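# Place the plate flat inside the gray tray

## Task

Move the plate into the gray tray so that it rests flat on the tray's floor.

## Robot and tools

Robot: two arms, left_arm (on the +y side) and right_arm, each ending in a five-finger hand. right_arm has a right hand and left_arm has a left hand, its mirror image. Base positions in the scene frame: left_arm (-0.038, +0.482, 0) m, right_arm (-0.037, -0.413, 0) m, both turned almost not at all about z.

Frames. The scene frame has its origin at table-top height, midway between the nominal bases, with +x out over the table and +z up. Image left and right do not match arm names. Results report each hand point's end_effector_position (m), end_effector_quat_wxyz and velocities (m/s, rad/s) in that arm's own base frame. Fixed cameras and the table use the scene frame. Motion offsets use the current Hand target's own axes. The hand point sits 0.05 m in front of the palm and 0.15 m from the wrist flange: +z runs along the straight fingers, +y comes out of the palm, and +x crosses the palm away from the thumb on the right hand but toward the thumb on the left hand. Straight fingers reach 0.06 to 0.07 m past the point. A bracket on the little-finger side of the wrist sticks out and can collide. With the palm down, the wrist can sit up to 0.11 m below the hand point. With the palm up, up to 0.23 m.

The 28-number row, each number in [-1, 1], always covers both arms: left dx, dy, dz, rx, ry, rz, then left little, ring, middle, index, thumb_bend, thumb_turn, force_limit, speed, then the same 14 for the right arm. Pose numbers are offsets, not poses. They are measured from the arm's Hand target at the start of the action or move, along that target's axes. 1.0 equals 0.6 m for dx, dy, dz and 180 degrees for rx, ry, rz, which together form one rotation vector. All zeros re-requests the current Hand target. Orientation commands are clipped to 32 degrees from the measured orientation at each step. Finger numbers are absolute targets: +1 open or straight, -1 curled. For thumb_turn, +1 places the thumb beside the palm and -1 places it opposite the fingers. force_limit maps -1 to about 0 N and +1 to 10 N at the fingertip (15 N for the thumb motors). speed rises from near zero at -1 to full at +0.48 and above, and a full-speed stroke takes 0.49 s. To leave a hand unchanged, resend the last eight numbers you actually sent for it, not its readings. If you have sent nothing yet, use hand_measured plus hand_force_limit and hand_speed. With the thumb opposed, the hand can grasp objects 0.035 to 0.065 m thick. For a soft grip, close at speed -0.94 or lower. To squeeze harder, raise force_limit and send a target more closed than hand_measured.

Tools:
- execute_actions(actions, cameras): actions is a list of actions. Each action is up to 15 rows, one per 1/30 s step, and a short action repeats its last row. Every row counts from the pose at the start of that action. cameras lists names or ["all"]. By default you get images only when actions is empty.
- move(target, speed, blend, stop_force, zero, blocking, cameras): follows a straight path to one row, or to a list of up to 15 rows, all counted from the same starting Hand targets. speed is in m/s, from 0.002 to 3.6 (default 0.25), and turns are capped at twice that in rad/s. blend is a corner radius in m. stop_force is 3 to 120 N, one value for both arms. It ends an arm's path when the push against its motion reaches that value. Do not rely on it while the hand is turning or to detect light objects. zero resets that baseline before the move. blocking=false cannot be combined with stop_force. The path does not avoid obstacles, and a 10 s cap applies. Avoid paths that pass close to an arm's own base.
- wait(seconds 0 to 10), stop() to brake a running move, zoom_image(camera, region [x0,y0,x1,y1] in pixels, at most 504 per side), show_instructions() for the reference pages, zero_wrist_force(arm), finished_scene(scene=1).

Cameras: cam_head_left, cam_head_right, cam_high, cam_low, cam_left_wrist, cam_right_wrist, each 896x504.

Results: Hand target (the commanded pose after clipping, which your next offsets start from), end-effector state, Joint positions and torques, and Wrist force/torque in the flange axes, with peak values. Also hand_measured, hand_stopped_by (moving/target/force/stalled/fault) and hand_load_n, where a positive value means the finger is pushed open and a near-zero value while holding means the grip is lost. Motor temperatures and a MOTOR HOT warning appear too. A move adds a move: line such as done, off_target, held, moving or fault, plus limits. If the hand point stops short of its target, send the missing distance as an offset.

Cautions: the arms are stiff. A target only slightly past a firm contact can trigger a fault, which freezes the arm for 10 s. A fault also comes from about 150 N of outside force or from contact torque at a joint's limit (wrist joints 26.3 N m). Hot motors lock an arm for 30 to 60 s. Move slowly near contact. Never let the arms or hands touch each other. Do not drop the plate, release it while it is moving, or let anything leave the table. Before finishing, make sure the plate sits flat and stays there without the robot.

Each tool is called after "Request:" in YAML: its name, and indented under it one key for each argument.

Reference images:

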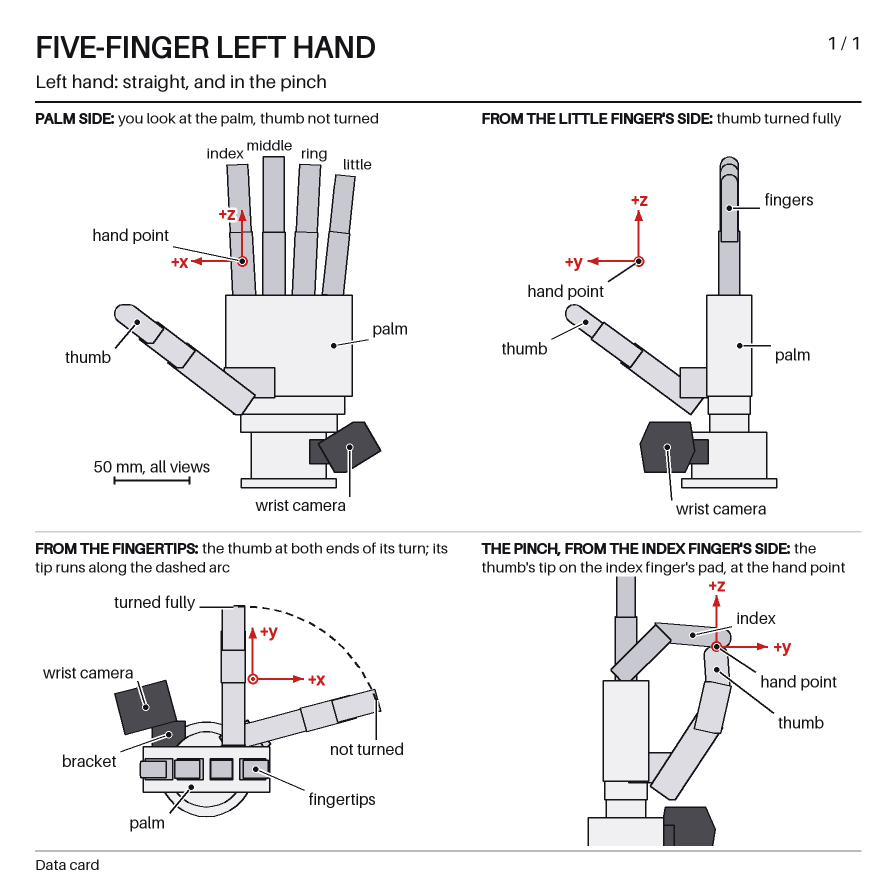

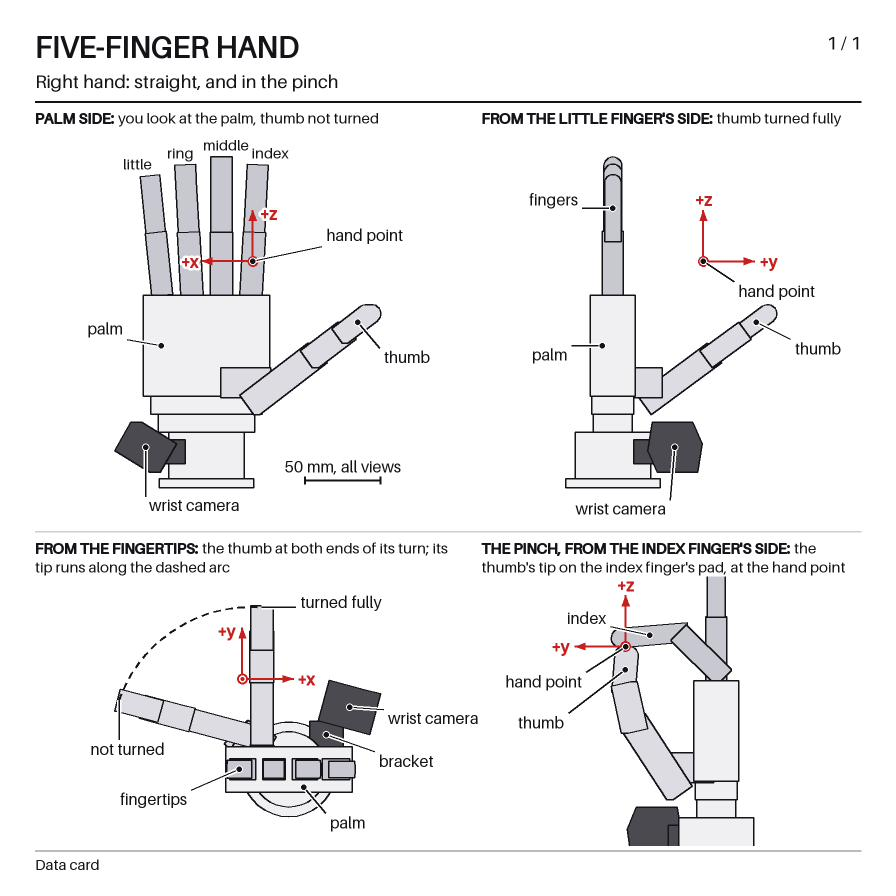

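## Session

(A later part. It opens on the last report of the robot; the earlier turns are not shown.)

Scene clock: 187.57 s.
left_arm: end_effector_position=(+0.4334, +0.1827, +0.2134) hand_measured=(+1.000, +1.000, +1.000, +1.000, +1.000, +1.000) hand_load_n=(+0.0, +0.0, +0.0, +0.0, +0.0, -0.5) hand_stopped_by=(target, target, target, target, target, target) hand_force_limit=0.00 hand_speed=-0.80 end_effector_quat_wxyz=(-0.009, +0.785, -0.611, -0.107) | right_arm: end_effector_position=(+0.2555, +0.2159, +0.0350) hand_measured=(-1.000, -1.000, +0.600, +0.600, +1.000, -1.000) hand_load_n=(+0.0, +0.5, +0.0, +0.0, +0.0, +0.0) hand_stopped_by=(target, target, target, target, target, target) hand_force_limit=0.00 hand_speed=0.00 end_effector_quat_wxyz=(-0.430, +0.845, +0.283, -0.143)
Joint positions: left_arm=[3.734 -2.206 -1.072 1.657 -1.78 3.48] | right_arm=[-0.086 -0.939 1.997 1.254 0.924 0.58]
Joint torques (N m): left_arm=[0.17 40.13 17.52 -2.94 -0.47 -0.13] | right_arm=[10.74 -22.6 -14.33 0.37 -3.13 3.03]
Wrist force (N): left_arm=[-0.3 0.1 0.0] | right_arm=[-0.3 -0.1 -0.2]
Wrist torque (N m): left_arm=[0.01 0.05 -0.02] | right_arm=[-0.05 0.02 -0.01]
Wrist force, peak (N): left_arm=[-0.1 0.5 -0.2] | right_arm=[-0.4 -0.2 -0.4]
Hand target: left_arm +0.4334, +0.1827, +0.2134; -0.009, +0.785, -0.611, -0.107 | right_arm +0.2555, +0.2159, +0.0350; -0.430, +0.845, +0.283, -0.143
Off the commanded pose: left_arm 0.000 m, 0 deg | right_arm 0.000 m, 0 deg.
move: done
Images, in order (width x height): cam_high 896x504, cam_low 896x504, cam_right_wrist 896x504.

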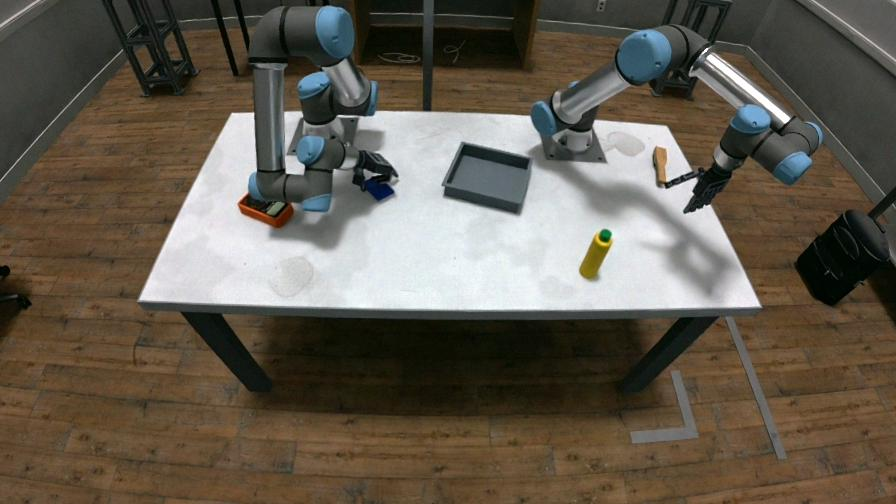

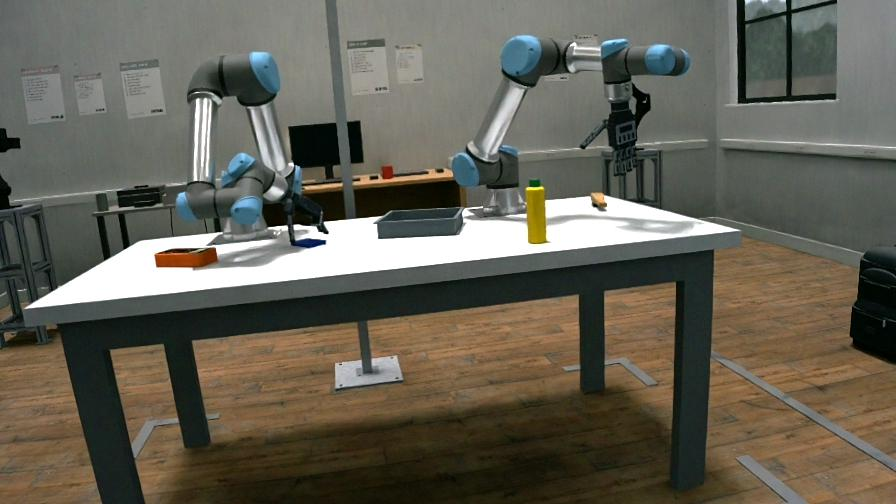

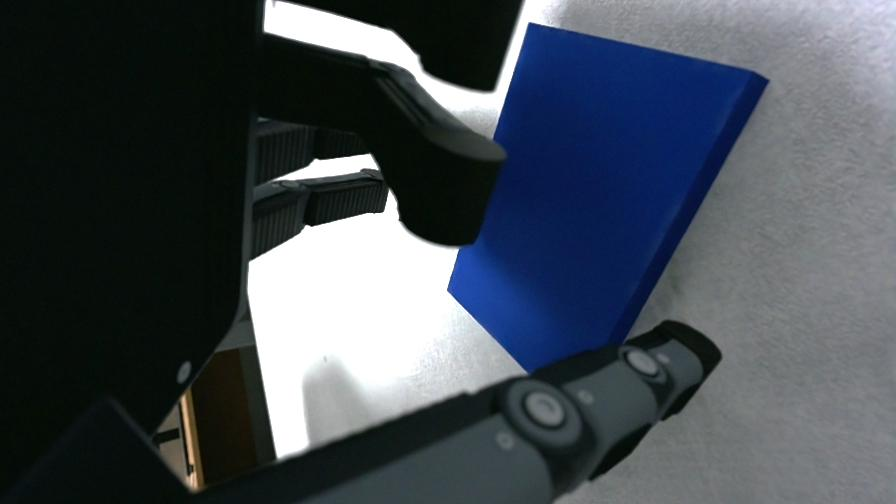

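Request:
move:
  target: [0,0,0,0,0,0,1,1,1,1,1,1,0,-0.8,0.01,0.005,0.016,0,0,0,-1,-1,0.6,0.6,1,-1,0,0]
  cameras: []
  speed: 0.06
  stop_force: 5

Request:
move:
  target: [0,0,0,0,0,0,1,1,1,1,1,1,0,-0.8,0,0.0162,0.0117,0,0,0,-1,-1,0.6,0.6,1,-1,0,0]
  cameras: ["cam_high","cam_low","cam_right_wrist"]
  speed: 0.01
  stop_force: 3

Request:
zoom_image:
  camera: "cam_high"
  region: [345, 145, 405, 205]

Request:
zoom_image:
  camera: "cam_low"
  region: [275, 190, 345, 260]

Request:
zoom_image:
  camera: "cam_right_wrist"
  region: [350, 0, 850, 420]

Scene clock: 211.27 s.
left_arm: end_effector_position=(+0.4334, +0.1827, +0.2134) hand_measured=(+1.000, +1.000, +1.000, +1.000, +1.000, +1.000) hand_load_n=(+0.0, +0.0, +0.5, +0.0, +0.0, +0.0) hand_stopped_by=(target, target, target, target, target, target) hand_force_limit=0.00 hand_speed=-0.80 end_effector_quat_wxyz=(-0.009, +0.785, -0.611, -0.107) | right_arm: end_effector_position=(+0.2567, +0.2243, +0.0269) hand_measured=(-1.000, -1.000, +0.600, +0.600, +1.000, -1.000) hand_load_n=(+0.0, +0.0, +0.0, +0.0, +0.0, +0.0) hand_stopped_by=(target, target, target, target, target, target) hand_force_limit=0.00 hand_speed=0.00 end_effector_quat_wxyz=(-0.430, +0.845, +0.283, -0.143)
Joint positions: left_arm=[3.734 -2.206 -1.072 1.657 -1.78 3.48] | right_arm=[-0.064 -0.917 1.983 1.233 0.909 0.602]
Joint torques (N m): left_arm=[0.61 40.06 17.25 -2.76 -0.43 0.18] | right_arm=[10.98 -23.42 -14.29 0.5 -3.03 3.09]
Wrist force (N): left_arm=[0.1 0.2 0.0] | right_arm=[-0.5 -0.3 -0.4]
Wrist torque (N m): left_arm=[0.03 0.00 0.00] | right_arm=[-0.08 0.05 -0.02]
Wrist force, peak (N): left_arm=[0.4 0.4 0.1] | right_arm=[-0.5 -0.3 -0.4]
Hand target: left_arm +0.4334, +0.1827, +0.2134; -0.009, +0.785, -0.611, -0.107 | right_arm +0.2567, +0.2243, +0.0269; -0.430, +0.845, +0.283, -0.143
Off the commanded pose: left_arm 0.000 m, 0 deg | right_arm 0.000 m, 0 deg.
move: done
No camera images: "cameras" was empty.

Scene clock: 213.03 s.
left_arm: end_effector_position=(+0.4334, +0.1827, +0.2134) hand_measured=(+1.000, +1.000, +1.000, +1.000, +1.000, +1.000) hand_load_n=(+0.0, +0.0, +0.0, +0.0, +0.0, +0.0) hand_stopped_by=(target, target, target, target, target, target) hand_force_limit=0.00 hand_speed=-0.80 end_effector_quat_wxyz=(-0.009, +0.785, -0.611, -0.107) | right_arm: end_effector_position=(+0.2567, +0.2243, +0.0204) hand_measured=(-1.000, -1.000, +0.600, +0.600, +1.000, -1.000) hand_load_n=(+0.0, +0.0, +0.0, +0.0, +0.0, +0.0) hand_stopped_by=(target, target, target, target, target, target) hand_force_limit=0.00 hand_speed=0.00 end_effector_quat_wxyz=(-0.430, +0.845, +0.283, -0.143)
Joint positions: left_arm=[3.734 -2.206 -1.072 1.657 -1.78 3.48] | right_arm=[-0.064 -0.902 1.983 1.219 0.909 0.602]
Joint torques (N m): left_arm=[-0.14 40.11 17.35 -2.68 -0.48 0.08] | right_arm=[4.34 -44.57 -4.8 4.1 -1.74 1.17]
Wrist force (N): left_arm=[-0.3 0.2 -0.1] | right_arm=[-0.7 -2.7 -2.2]
Wrist torque (N m): left_arm=[0.04 0.04 -0.02] | right_arm=[-0.23 0.07 -0.04]
Wrist force, peak (N): left_arm=[-0.3 0.3 -0.3] | right_arm=[-0.7 -11.6 -8.0]
Hand target: left_arm +0.4334, +0.1827, +0.2134; -0.009, +0.785, -0.611, -0.107 | right_arm +0.2567, +0.2243, +0.0204; -0.430, +0.845, +0.283, -0.143 (not the last commanded pose)
Off the commanded pose: left_arm 0.000 m, 0 deg | right_arm 0.005 m, 0 deg.
move: contact (right_arm)
Images, in order (width x height): cam_high 896x504, cam_low 896x504, cam_right_wrist 896x504.

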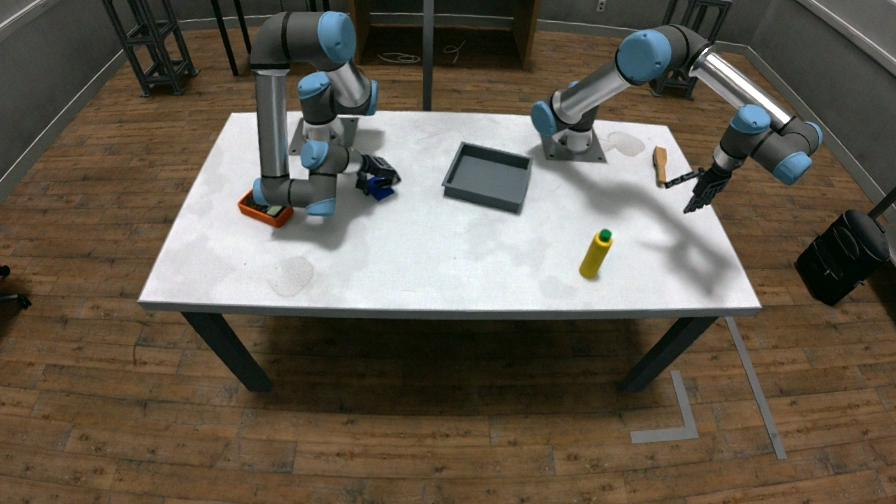

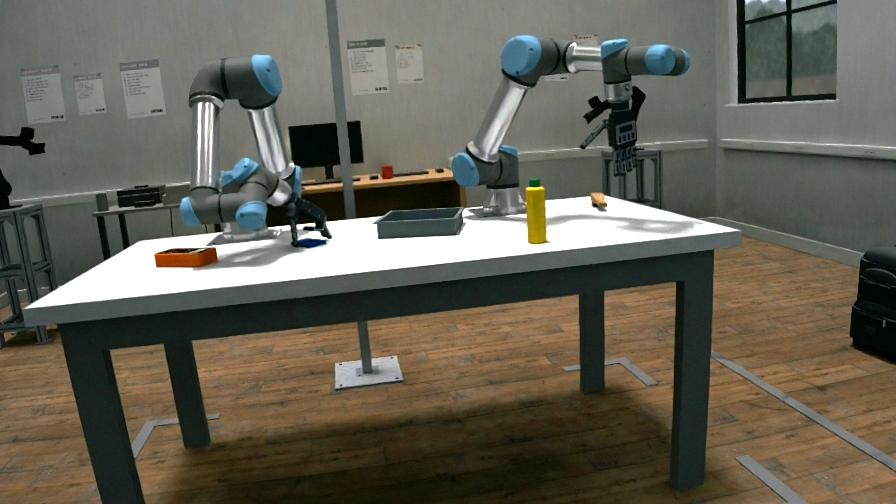

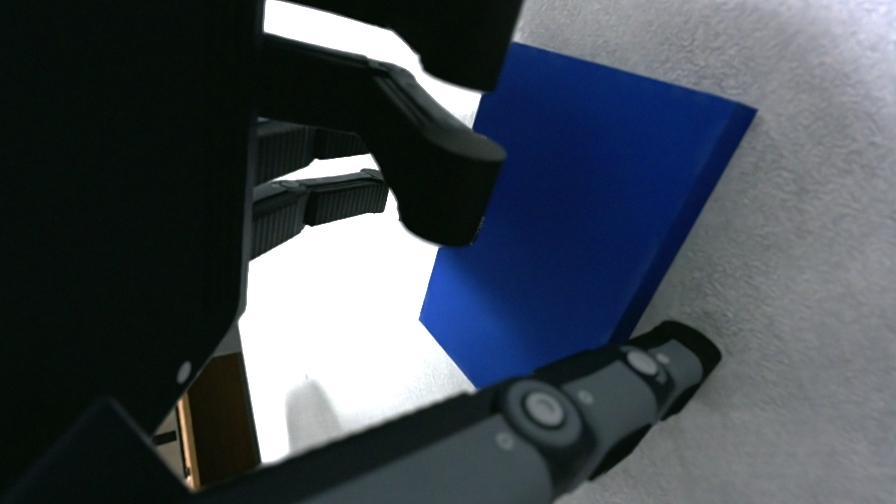

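Scaled by 8.400 from the camera's 896x504 image, which has a finer 1280x720 frame.

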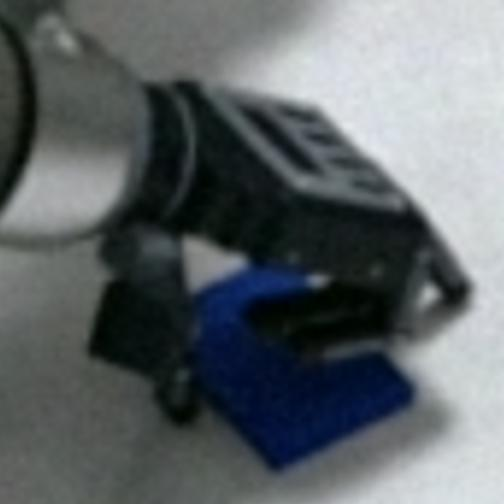

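Scaled by 7.200 from the camera's 896x504 image, which has a finer 1280x720 frame.

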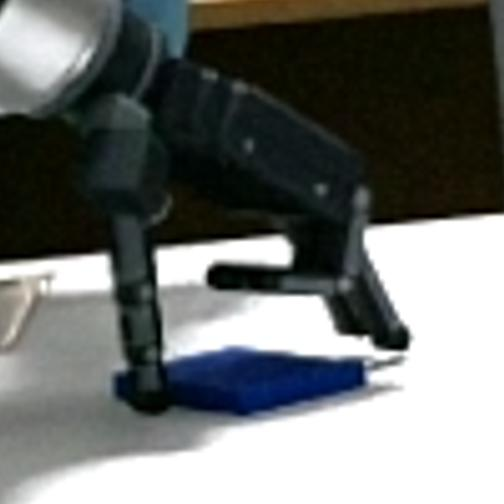

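Scaled by 1.008 from the camera's 896x504 image, which has a finer 1280x720 frame.

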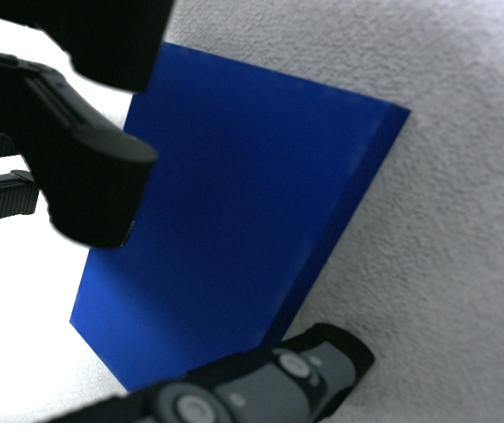

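Request:
move:
  target:
    - [0,0,0,0,0,0,1,1,1,1,1,1,0,-0.8,0,-0.00405,-0.00293,0,0,0,-1,-1,0.6,0.6,1,-1,0,0]
    - [0,0,0,0,0,0,1,1,1,1,1,1,0,-0.8,0.0133,-0.00405,-0.00293,0,0,0,-1,-1,0.6,0.6,1,-1,0,0]
    - [0,0,0,0,0,0,1,1,1,1,1,1,0,-0.8,0.0133,-0.0011,-0.0008,0,0,0,-1,-1,0.6,0.6,1,-1,0,0]
  cameras: ["cam_high","cam_low","cam_right_wrist"]
  speed: 0.03

Request:
zoom_image:
  camera: "cam_high"
  region: [345, 145, 405, 205]

Request:
zoom_image:
  camera: "cam_low"
  region: [275, 190, 345, 260]

Scene clock: 228.03 s.
left_arm: end_effector_position=(+0.4334, +0.1827, +0.2134) hand_measured=(+1.000, +1.000, +1.000, +1.000, +1.000, +1.000) hand_load_n=(+0.0, +0.0, -0.5, +0.0, +0.0, +0.0) hand_stopped_by=(target, target, target, target, target, target) hand_force_limit=0.00 hand_speed=-0.80 end_effector_quat_wxyz=(-0.009, +0.785, -0.611, -0.107) | right_arm: end_effector_position=(+0.2631, +0.2291, +0.0214) hand_measured=(-1.000, -1.000, +0.600, +0.600, +1.000, -1.000) hand_load_n=(+0.0, +0.0, +0.0, -0.5, +0.0, +0.0) hand_stopped_by=(target, target, target, target, target, target) hand_force_limit=0.00 hand_speed=0.00 end_effector_quat_wxyz=(-0.430, +0.845, +0.283, -0.143)
Joint positions: left_arm=[3.734 -2.206 -1.072 1.657 -1.78 3.48] | right_arm=[-0.05 -0.896 1.958 1.228 0.9 0.615]
Joint torques (N m): left_arm=[0.93 40.05 18.19 -2.66 -0.63 0.17] | right_arm=[10.28 -24.04 -14.51 0.44 -3.19 3.04]
Wrist force (N): left_arm=[-0.1 0.1 0.0] | right_arm=[-0.3 -0.3 -0.2]
Wrist torque (N m): left_arm=[0.02 0.02 -0.01] | right_arm=[-0.10 0.01 -0.01]
Wrist force, peak (N): left_arm=[-0.3 0.1 -0.4] | right_arm=[-0.6 -3.1 -2.2]
Hand target: left_arm +0.4334, +0.1827, +0.2134; -0.009, +0.785, -0.611, -0.107 | right_arm +0.2631, +0.2291, +0.0212; -0.430, +0.845, +0.283, -0.143
Off the commanded pose: left_arm 0.000 m, 0 deg | right_arm 0.000 m, 0 deg.
move: done
Images, in order (width x height): cam_high 896x504, cam_low 896x504, cam_right_wrist 896x504.

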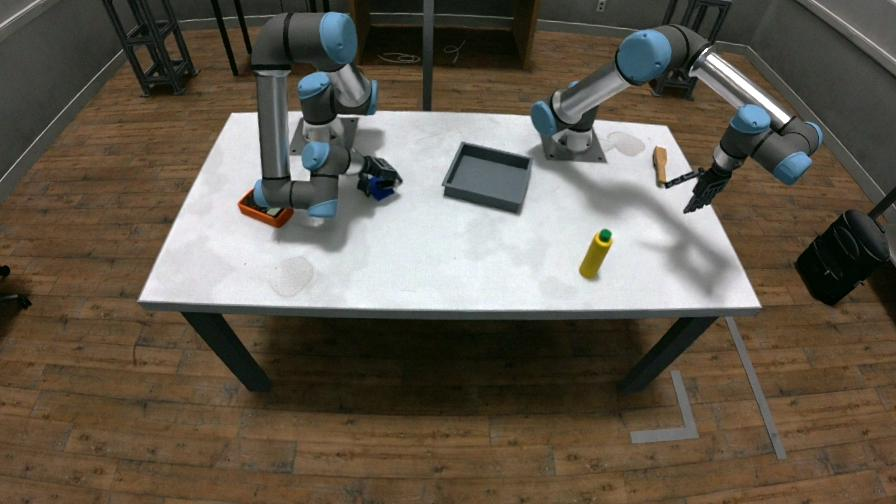

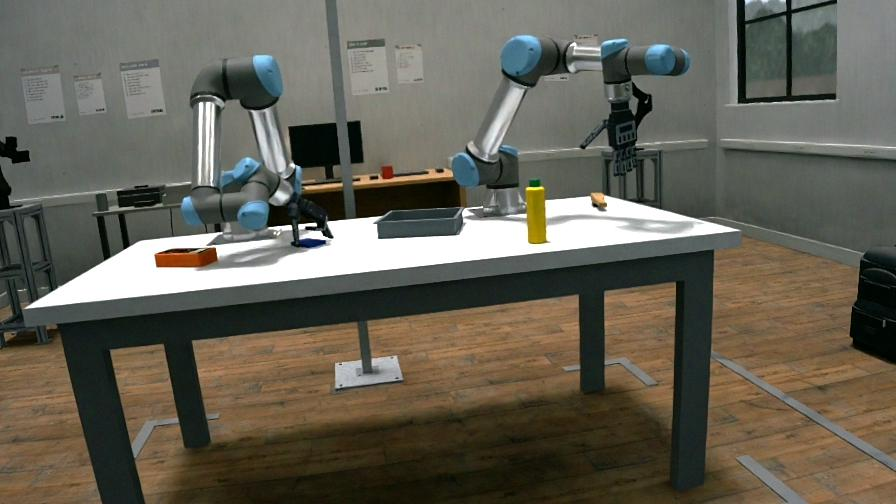

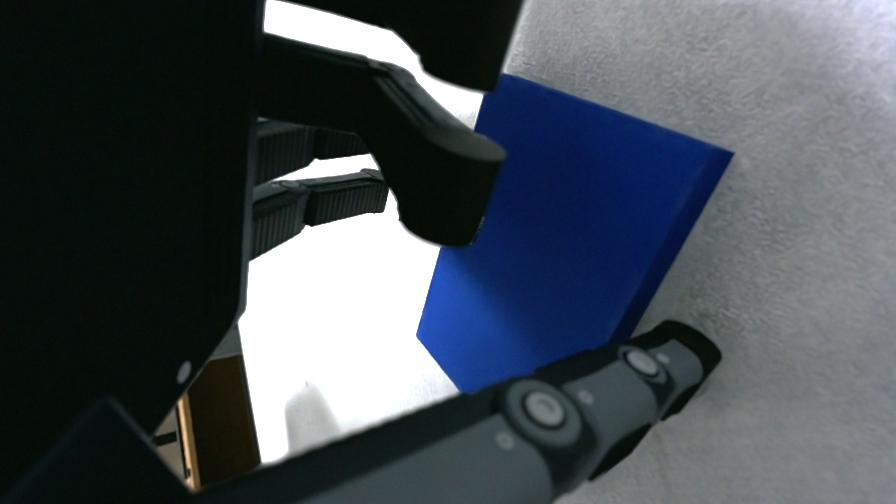

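Scaled by 8.400 from the camera's 896x504 image, which has a finer 1280x720 frame.

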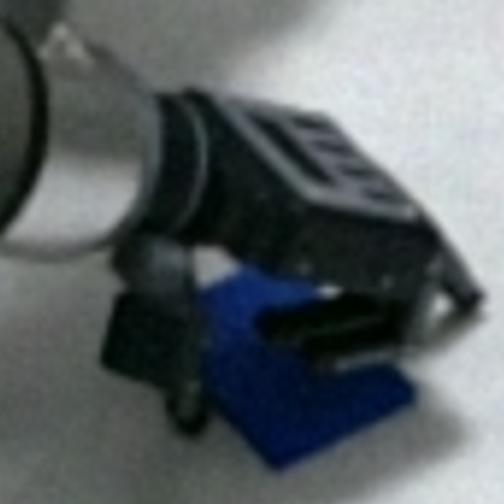

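Scaled by 7.200 from the camera's 896x504 image, which has a finer 1280x720 frame.

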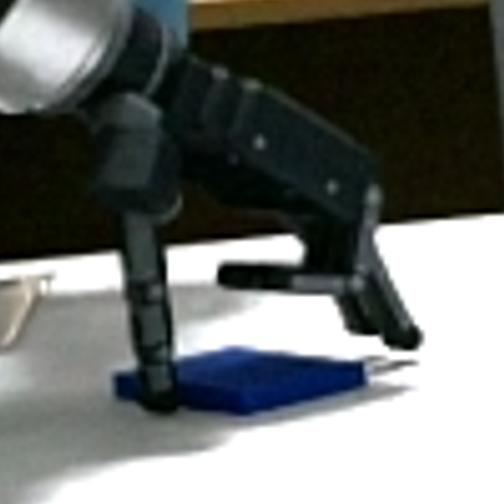

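Request:
move:
  target: [0,0,0,0,0,0,1,1,1,1,1,1,0,-0.8,0,0,0,0,0,0,-1,-1,-0.2,-0.2,1,-1,-0.3,-0.9]
  cameras: ["cam_high","cam_low","cam_right_wrist"]

Request:
zoom_image:
  camera: "cam_high"
  region: [345, 145, 405, 205]

Request:
zoom_image:
  camera: "cam_low"
  region: [275, 190, 345, 260]

Scene clock: 234.50 s.
left_arm: end_effector_position=(+0.4334, +0.1827, +0.2134) hand_measured=(+1.000, +1.000, +1.000, +1.000, +1.000, +1.000) hand_load_n=(+0.0, +0.0, +0.0, +0.0, +0.0, +0.0) hand_stopped_by=(target, target, target, target, target, target) hand_force_limit=0.00 hand_speed=-0.80 end_effector_quat_wxyz=(-0.009, +0.785, -0.611, -0.107) | right_arm: end_effector_position=(+0.2631, +0.2291, +0.0212) hand_measured=(-1.000, -1.000, +0.426, +0.024, +1.000, -1.000) hand_load_n=(+0.0, +0.0, +5.5, +6.5, +1.0, -1.0) hand_stopped_by=(target, target, force, force, target, target) hand_force_limit=-0.30 hand_speed=-0.90 end_effector_quat_wxyz=(-0.430, +0.845, +0.283, -0.143)
Joint positions: left_arm=[3.734 -2.206 -1.072 1.657 -1.78 3.48] | right_arm=[-0.05 -0.895 1.958 1.228 0.9 0.615]
Joint torques (N m): left_arm=[0.5 40.17 17.57 -2.67 -0.61 0.11] | right_arm=[1.78 -23.67 -14.19 0.93 2.06 2.19]
Wrist force (N): left_arm=[0.0 0.3 -0.1] | right_arm=[-0.3 -6.0 -0.8]
Wrist torque (N m): left_arm=[0.04 0.01 -0.01] | right_arm=[0.08 0.00 -0.14]
Wrist force, peak (N): left_arm=[0.4 0.4 -0.3] | right_arm=[-0.4 -6.8 -0.7]
Hand target: left_arm +0.4334, +0.1827, +0.2134; -0.009, +0.785, -0.611, -0.107 | right_arm +0.2631, +0.2291, +0.0212; -0.430, +0.845, +0.283, -0.143
Off the commanded pose: left_arm 0.000 m, 0 deg | right_arm 0.000 m, 0 deg.
move: done
Images, in order (width x height): cam_high 896x504, cam_low 896x504, cam_right_wrist 896x504.

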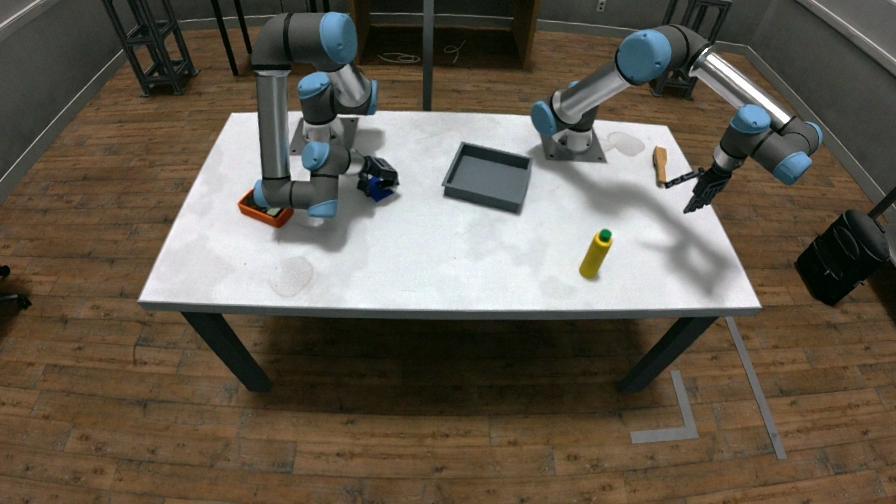

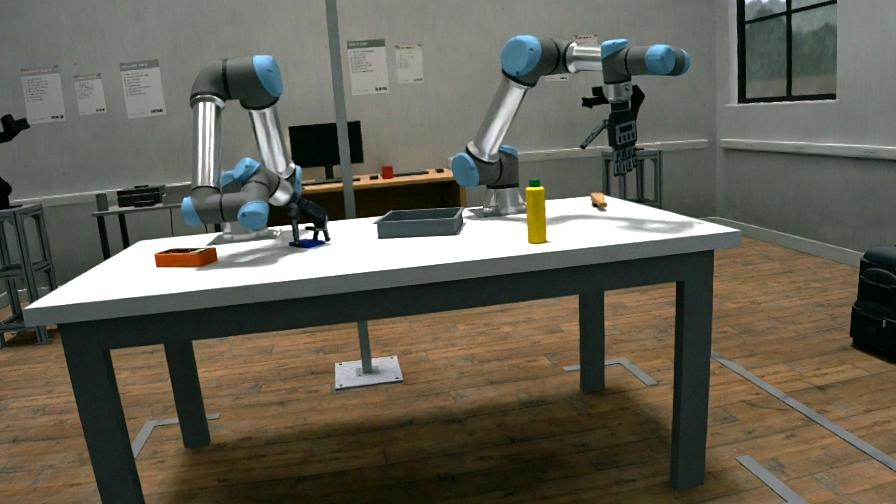

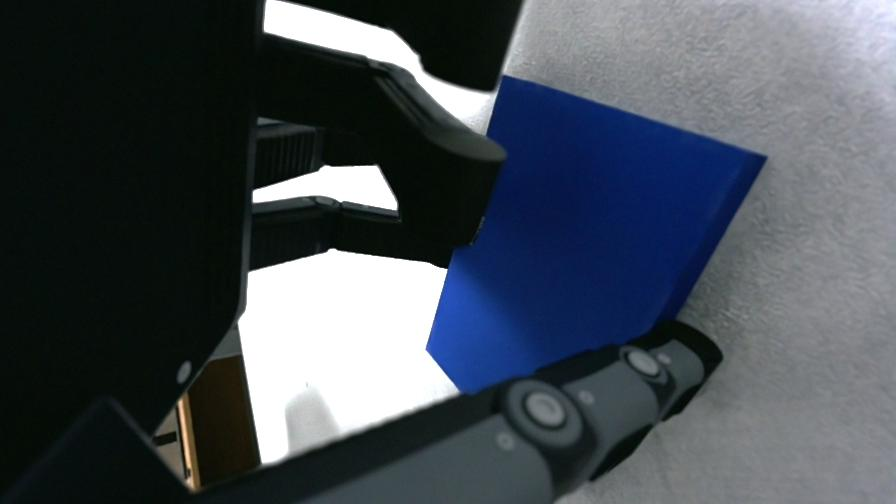

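Scaled by 8.400 from the camera's 896x504 image, which has a finer 1280x720 frame.

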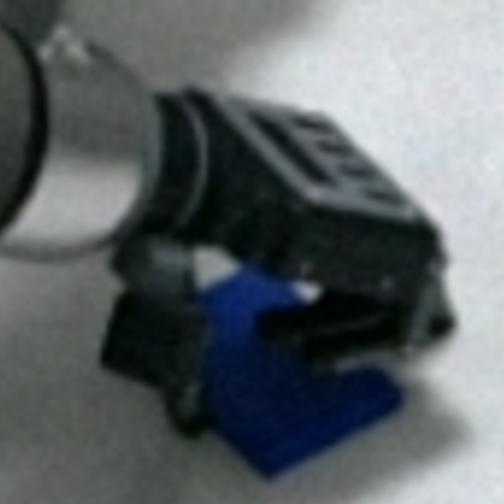

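Scaled by 7.200 from the camera's 896x504 image, which has a finer 1280x720 frame.

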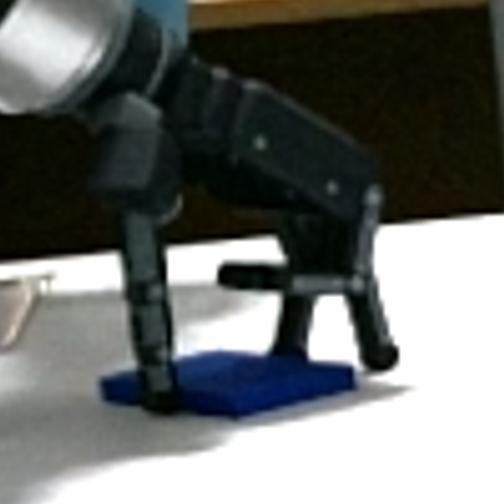

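Request:
move:
  target: [0,0,0,0,0,0,1,1,1,1,1,1,0,-0.8,0,-0.0405,-0.0294,0,0,0,-1,-1,0.6,0.6,1,-1,-0.3,-0.6]
  cameras: ["cam_high","cam_low","cam_right_wrist"]
  speed: 0.05

Request:
zoom_image:
  camera: "cam_high"
  region: [345, 145, 405, 205]

Request:
zoom_image:
  camera: "cam_low"
  region: [275, 190, 345, 260]

Scene clock: 263.70 s.
left_arm: end_effector_position=(+0.4334, +0.1827, +0.2134) hand_measured=(+1.000, +1.000, +1.000, +1.000, +1.000, +1.000) hand_load_n=(+0.0, +0.0, +0.5, +0.0, +0.0, +0.0) hand_stopped_by=(target, target, target, target, target, target) hand_force_limit=0.00 hand_speed=-0.80 end_effector_quat_wxyz=(-0.009, +0.785, -0.611, -0.107) | right_arm: end_effector_position=(+0.2630, +0.2291, +0.0511) hand_measured=(-1.000, -1.000, +0.600, +0.600, +1.000, -1.000) hand_load_n=(+0.0, +0.0, +0.0, +0.0, +0.0, +0.0) hand_stopped_by=(target, target, target, target, target, target) hand_force_limit=-0.30 hand_speed=-0.60 end_effector_quat_wxyz=(-0.430, +0.845, +0.282, -0.143)
Joint positions: left_arm=[3.734 -2.206 -1.072 1.657 -1.78 3.48] | right_arm=[-0.05 -0.96 1.958 1.294 0.9 0.615]
Joint torques (N m): left_arm=[0.2 40.76 17.7 -2.55 -0.7 0.23] | right_arm=[4.36 -45.45 -15.42 4.41 -2.25 0.12]
Wrist force (N): left_arm=[0.0 0.0 -0.2] | right_arm=[-0.1 0.0 -0.3]
Wrist torque (N m): left_arm=[0.02 0.00 0.00] | right_arm=[-0.03 0.00 0.00]
Wrist force, peak (N): left_arm=[-0.2 0.5 -0.2] | right_arm=[-0.5 -6.4 -0.7]
Hand target: left_arm +0.4334, +0.1827, +0.2134; -0.009, +0.785, -0.611, -0.107 | right_arm +0.2630, +0.2291, +0.0512; -0.430, +0.845, +0.283, -0.143
Off the commanded pose: left_arm 0.000 m, 0 deg | right_arm 0.000 m, 0 deg.
move: done
Images, in order (width x height): cam_high 896x504, cam_low 896x504, cam_right_wrist 896x504.

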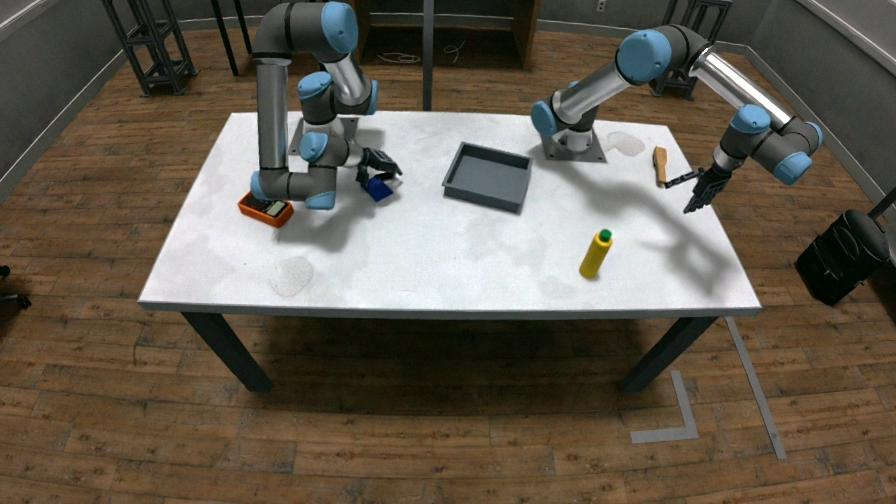

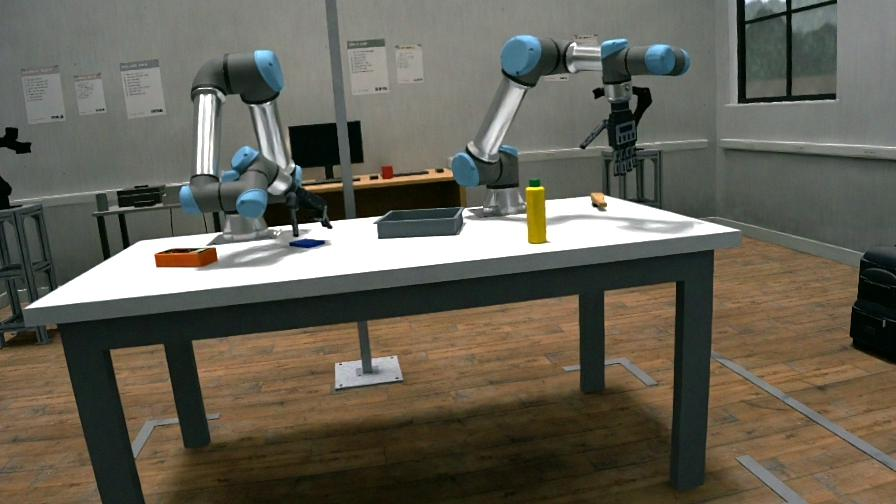

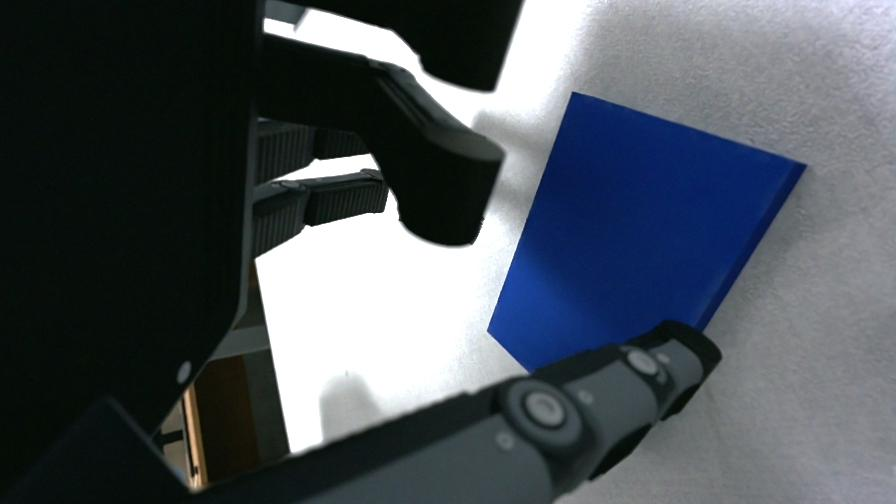

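Scaled by 8.400 from the camera's 896x504 image, which has a finer 1280x720 frame.

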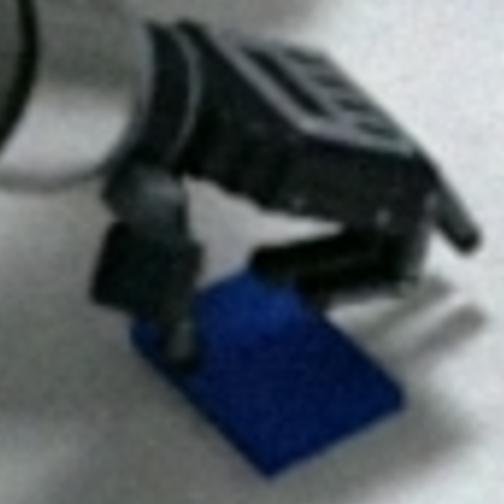

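Scaled by 7.200 from the camera's 896x504 image, which has a finer 1280x720 frame.

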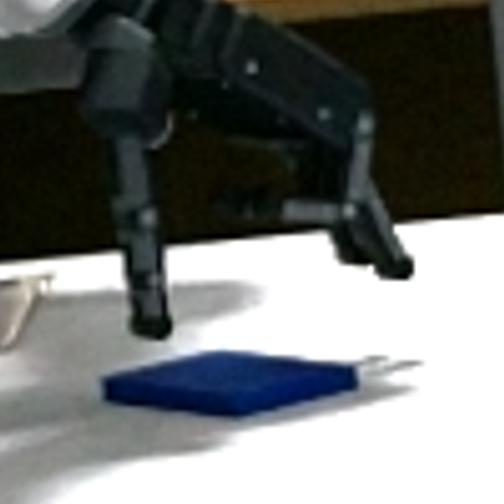

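Request:
move:
  target: [0,0,0,0,0,0,1,1,1,1,1,1,0,-0.8,0.0133,0.0039,-0.0054,0.0111,0.0457,-0.063,-1,-1,0.16,0.16,1,-1,-0.3,-0.6]
  cameras: ["cam_high","cam_low","cam_right_wrist"]
  speed: 0.05

Request:
zoom_image:
  camera: "cam_high"
  region: [345, 145, 405, 205]

Request:
zoom_image:
  camera: "cam_low"
  region: [275, 190, 345, 260]

Scene clock: 274.80 s.
left_arm: end_effector_position=(+0.4334, +0.1827, +0.2134) hand_measured=(+1.000, +1.000, +1.000, +1.000, +1.000, +1.000) hand_load_n=(+0.0, +0.0, +0.0, +0.0, +0.0, +0.0) hand_stopped_by=(target, target, target, target, target, target) hand_force_limit=0.00 hand_speed=-0.80 end_effector_quat_wxyz=(-0.009, +0.785, -0.611, -0.107) | right_arm: end_effector_position=(+0.2718, +0.2307, +0.0513) hand_measured=(-1.000, -1.000, +0.160, +0.160, +1.000, -1.000) hand_load_n=(+0.0, +0.0, +0.0, +0.0, +0.0, +0.0) hand_stopped_by=(target, target, target, target, target, target) hand_force_limit=-0.30 hand_speed=-0.60 end_effector_quat_wxyz=(-0.476, +0.814, +0.330, -0.044)
Joint positions: left_arm=[3.734 -2.206 -1.072 1.657 -1.78 3.48] | right_arm=[-0.145 -0.996 2.061 1.24 0.82 0.353]
Joint torques (N m): left_arm=[0.09 40.81 17.2 -2.8 -0.81 0.1] | right_arm=[-11.97 -42.46 -0.58 0.36 -3.25 -2.9]
Wrist force (N): left_arm=[0.0 0.0 -0.2] | right_arm=[-0.6 -0.3 -0.4]
Wrist torque (N m): left_arm=[0.02 0.00 0.00] | right_arm=[-0.08 0.05 0.12]
Wrist force, peak (N): left_arm=[0.2 0.0 -0.6] | right_arm=[-0.7 -0.3 -0.3]
Hand target: left_arm +0.4334, +0.1827, +0.2134; -0.009, +0.785, -0.611, -0.107 | right_arm +0.2718, +0.2307, +0.0513; -0.476, +0.814, +0.330, -0.044
Off the commanded pose: left_arm 0.000 m, 0 deg | right_arm 0.000 m, 0 deg.
move: done
Images, in order (width x height): cam_high 896x504, cam_low 896x504, cam_right_wrist 896x504.

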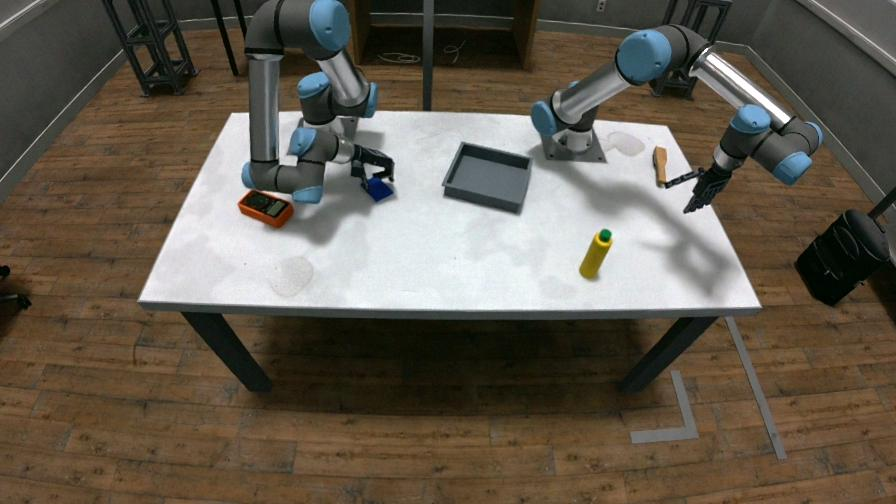

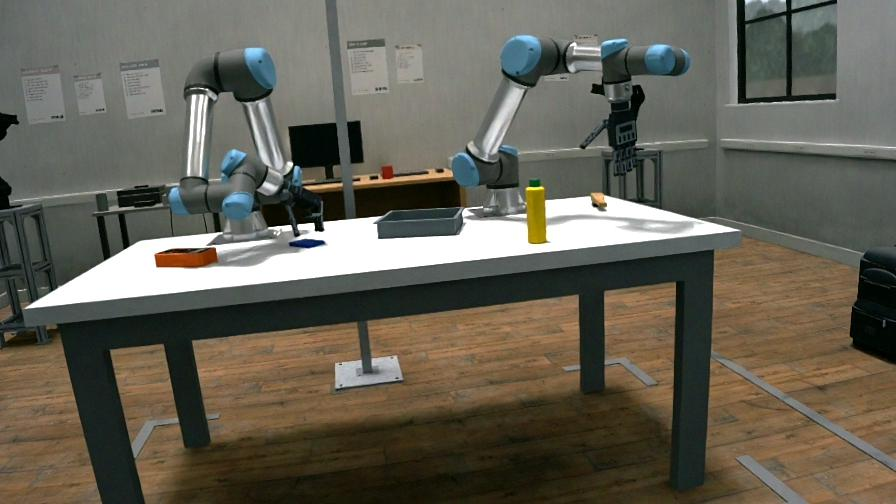

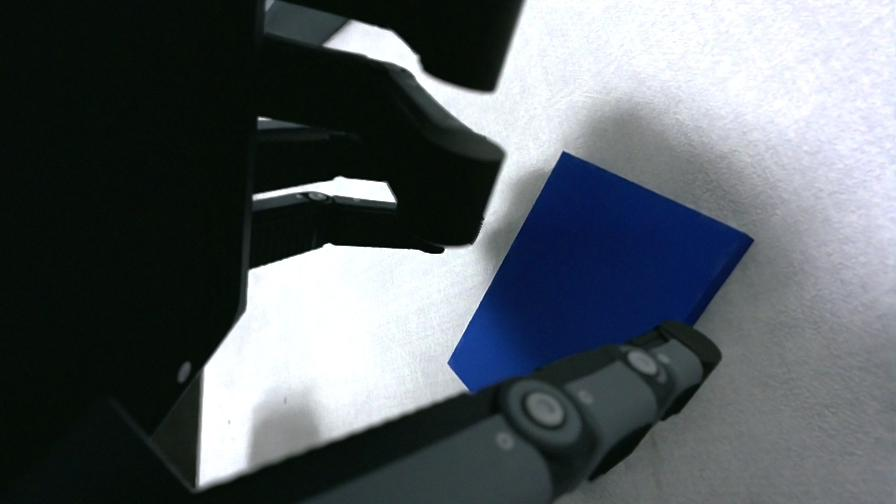

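Scaled by 8.400 from the camera's 896x504 image, which has a finer 1280x720 frame.

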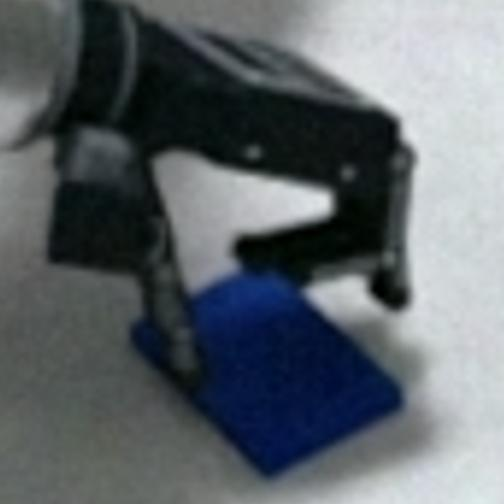

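Scaled by 7.200 from the camera's 896x504 image, which has a finer 1280x720 frame.

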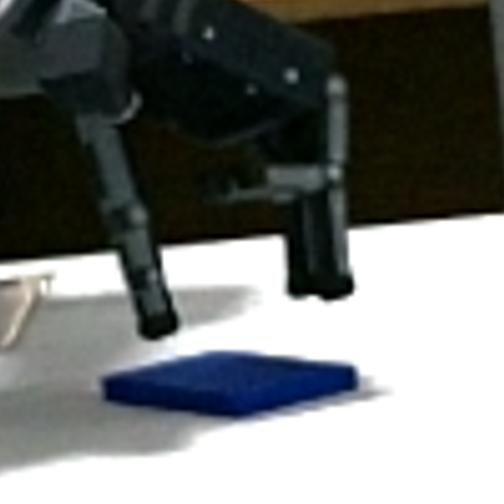

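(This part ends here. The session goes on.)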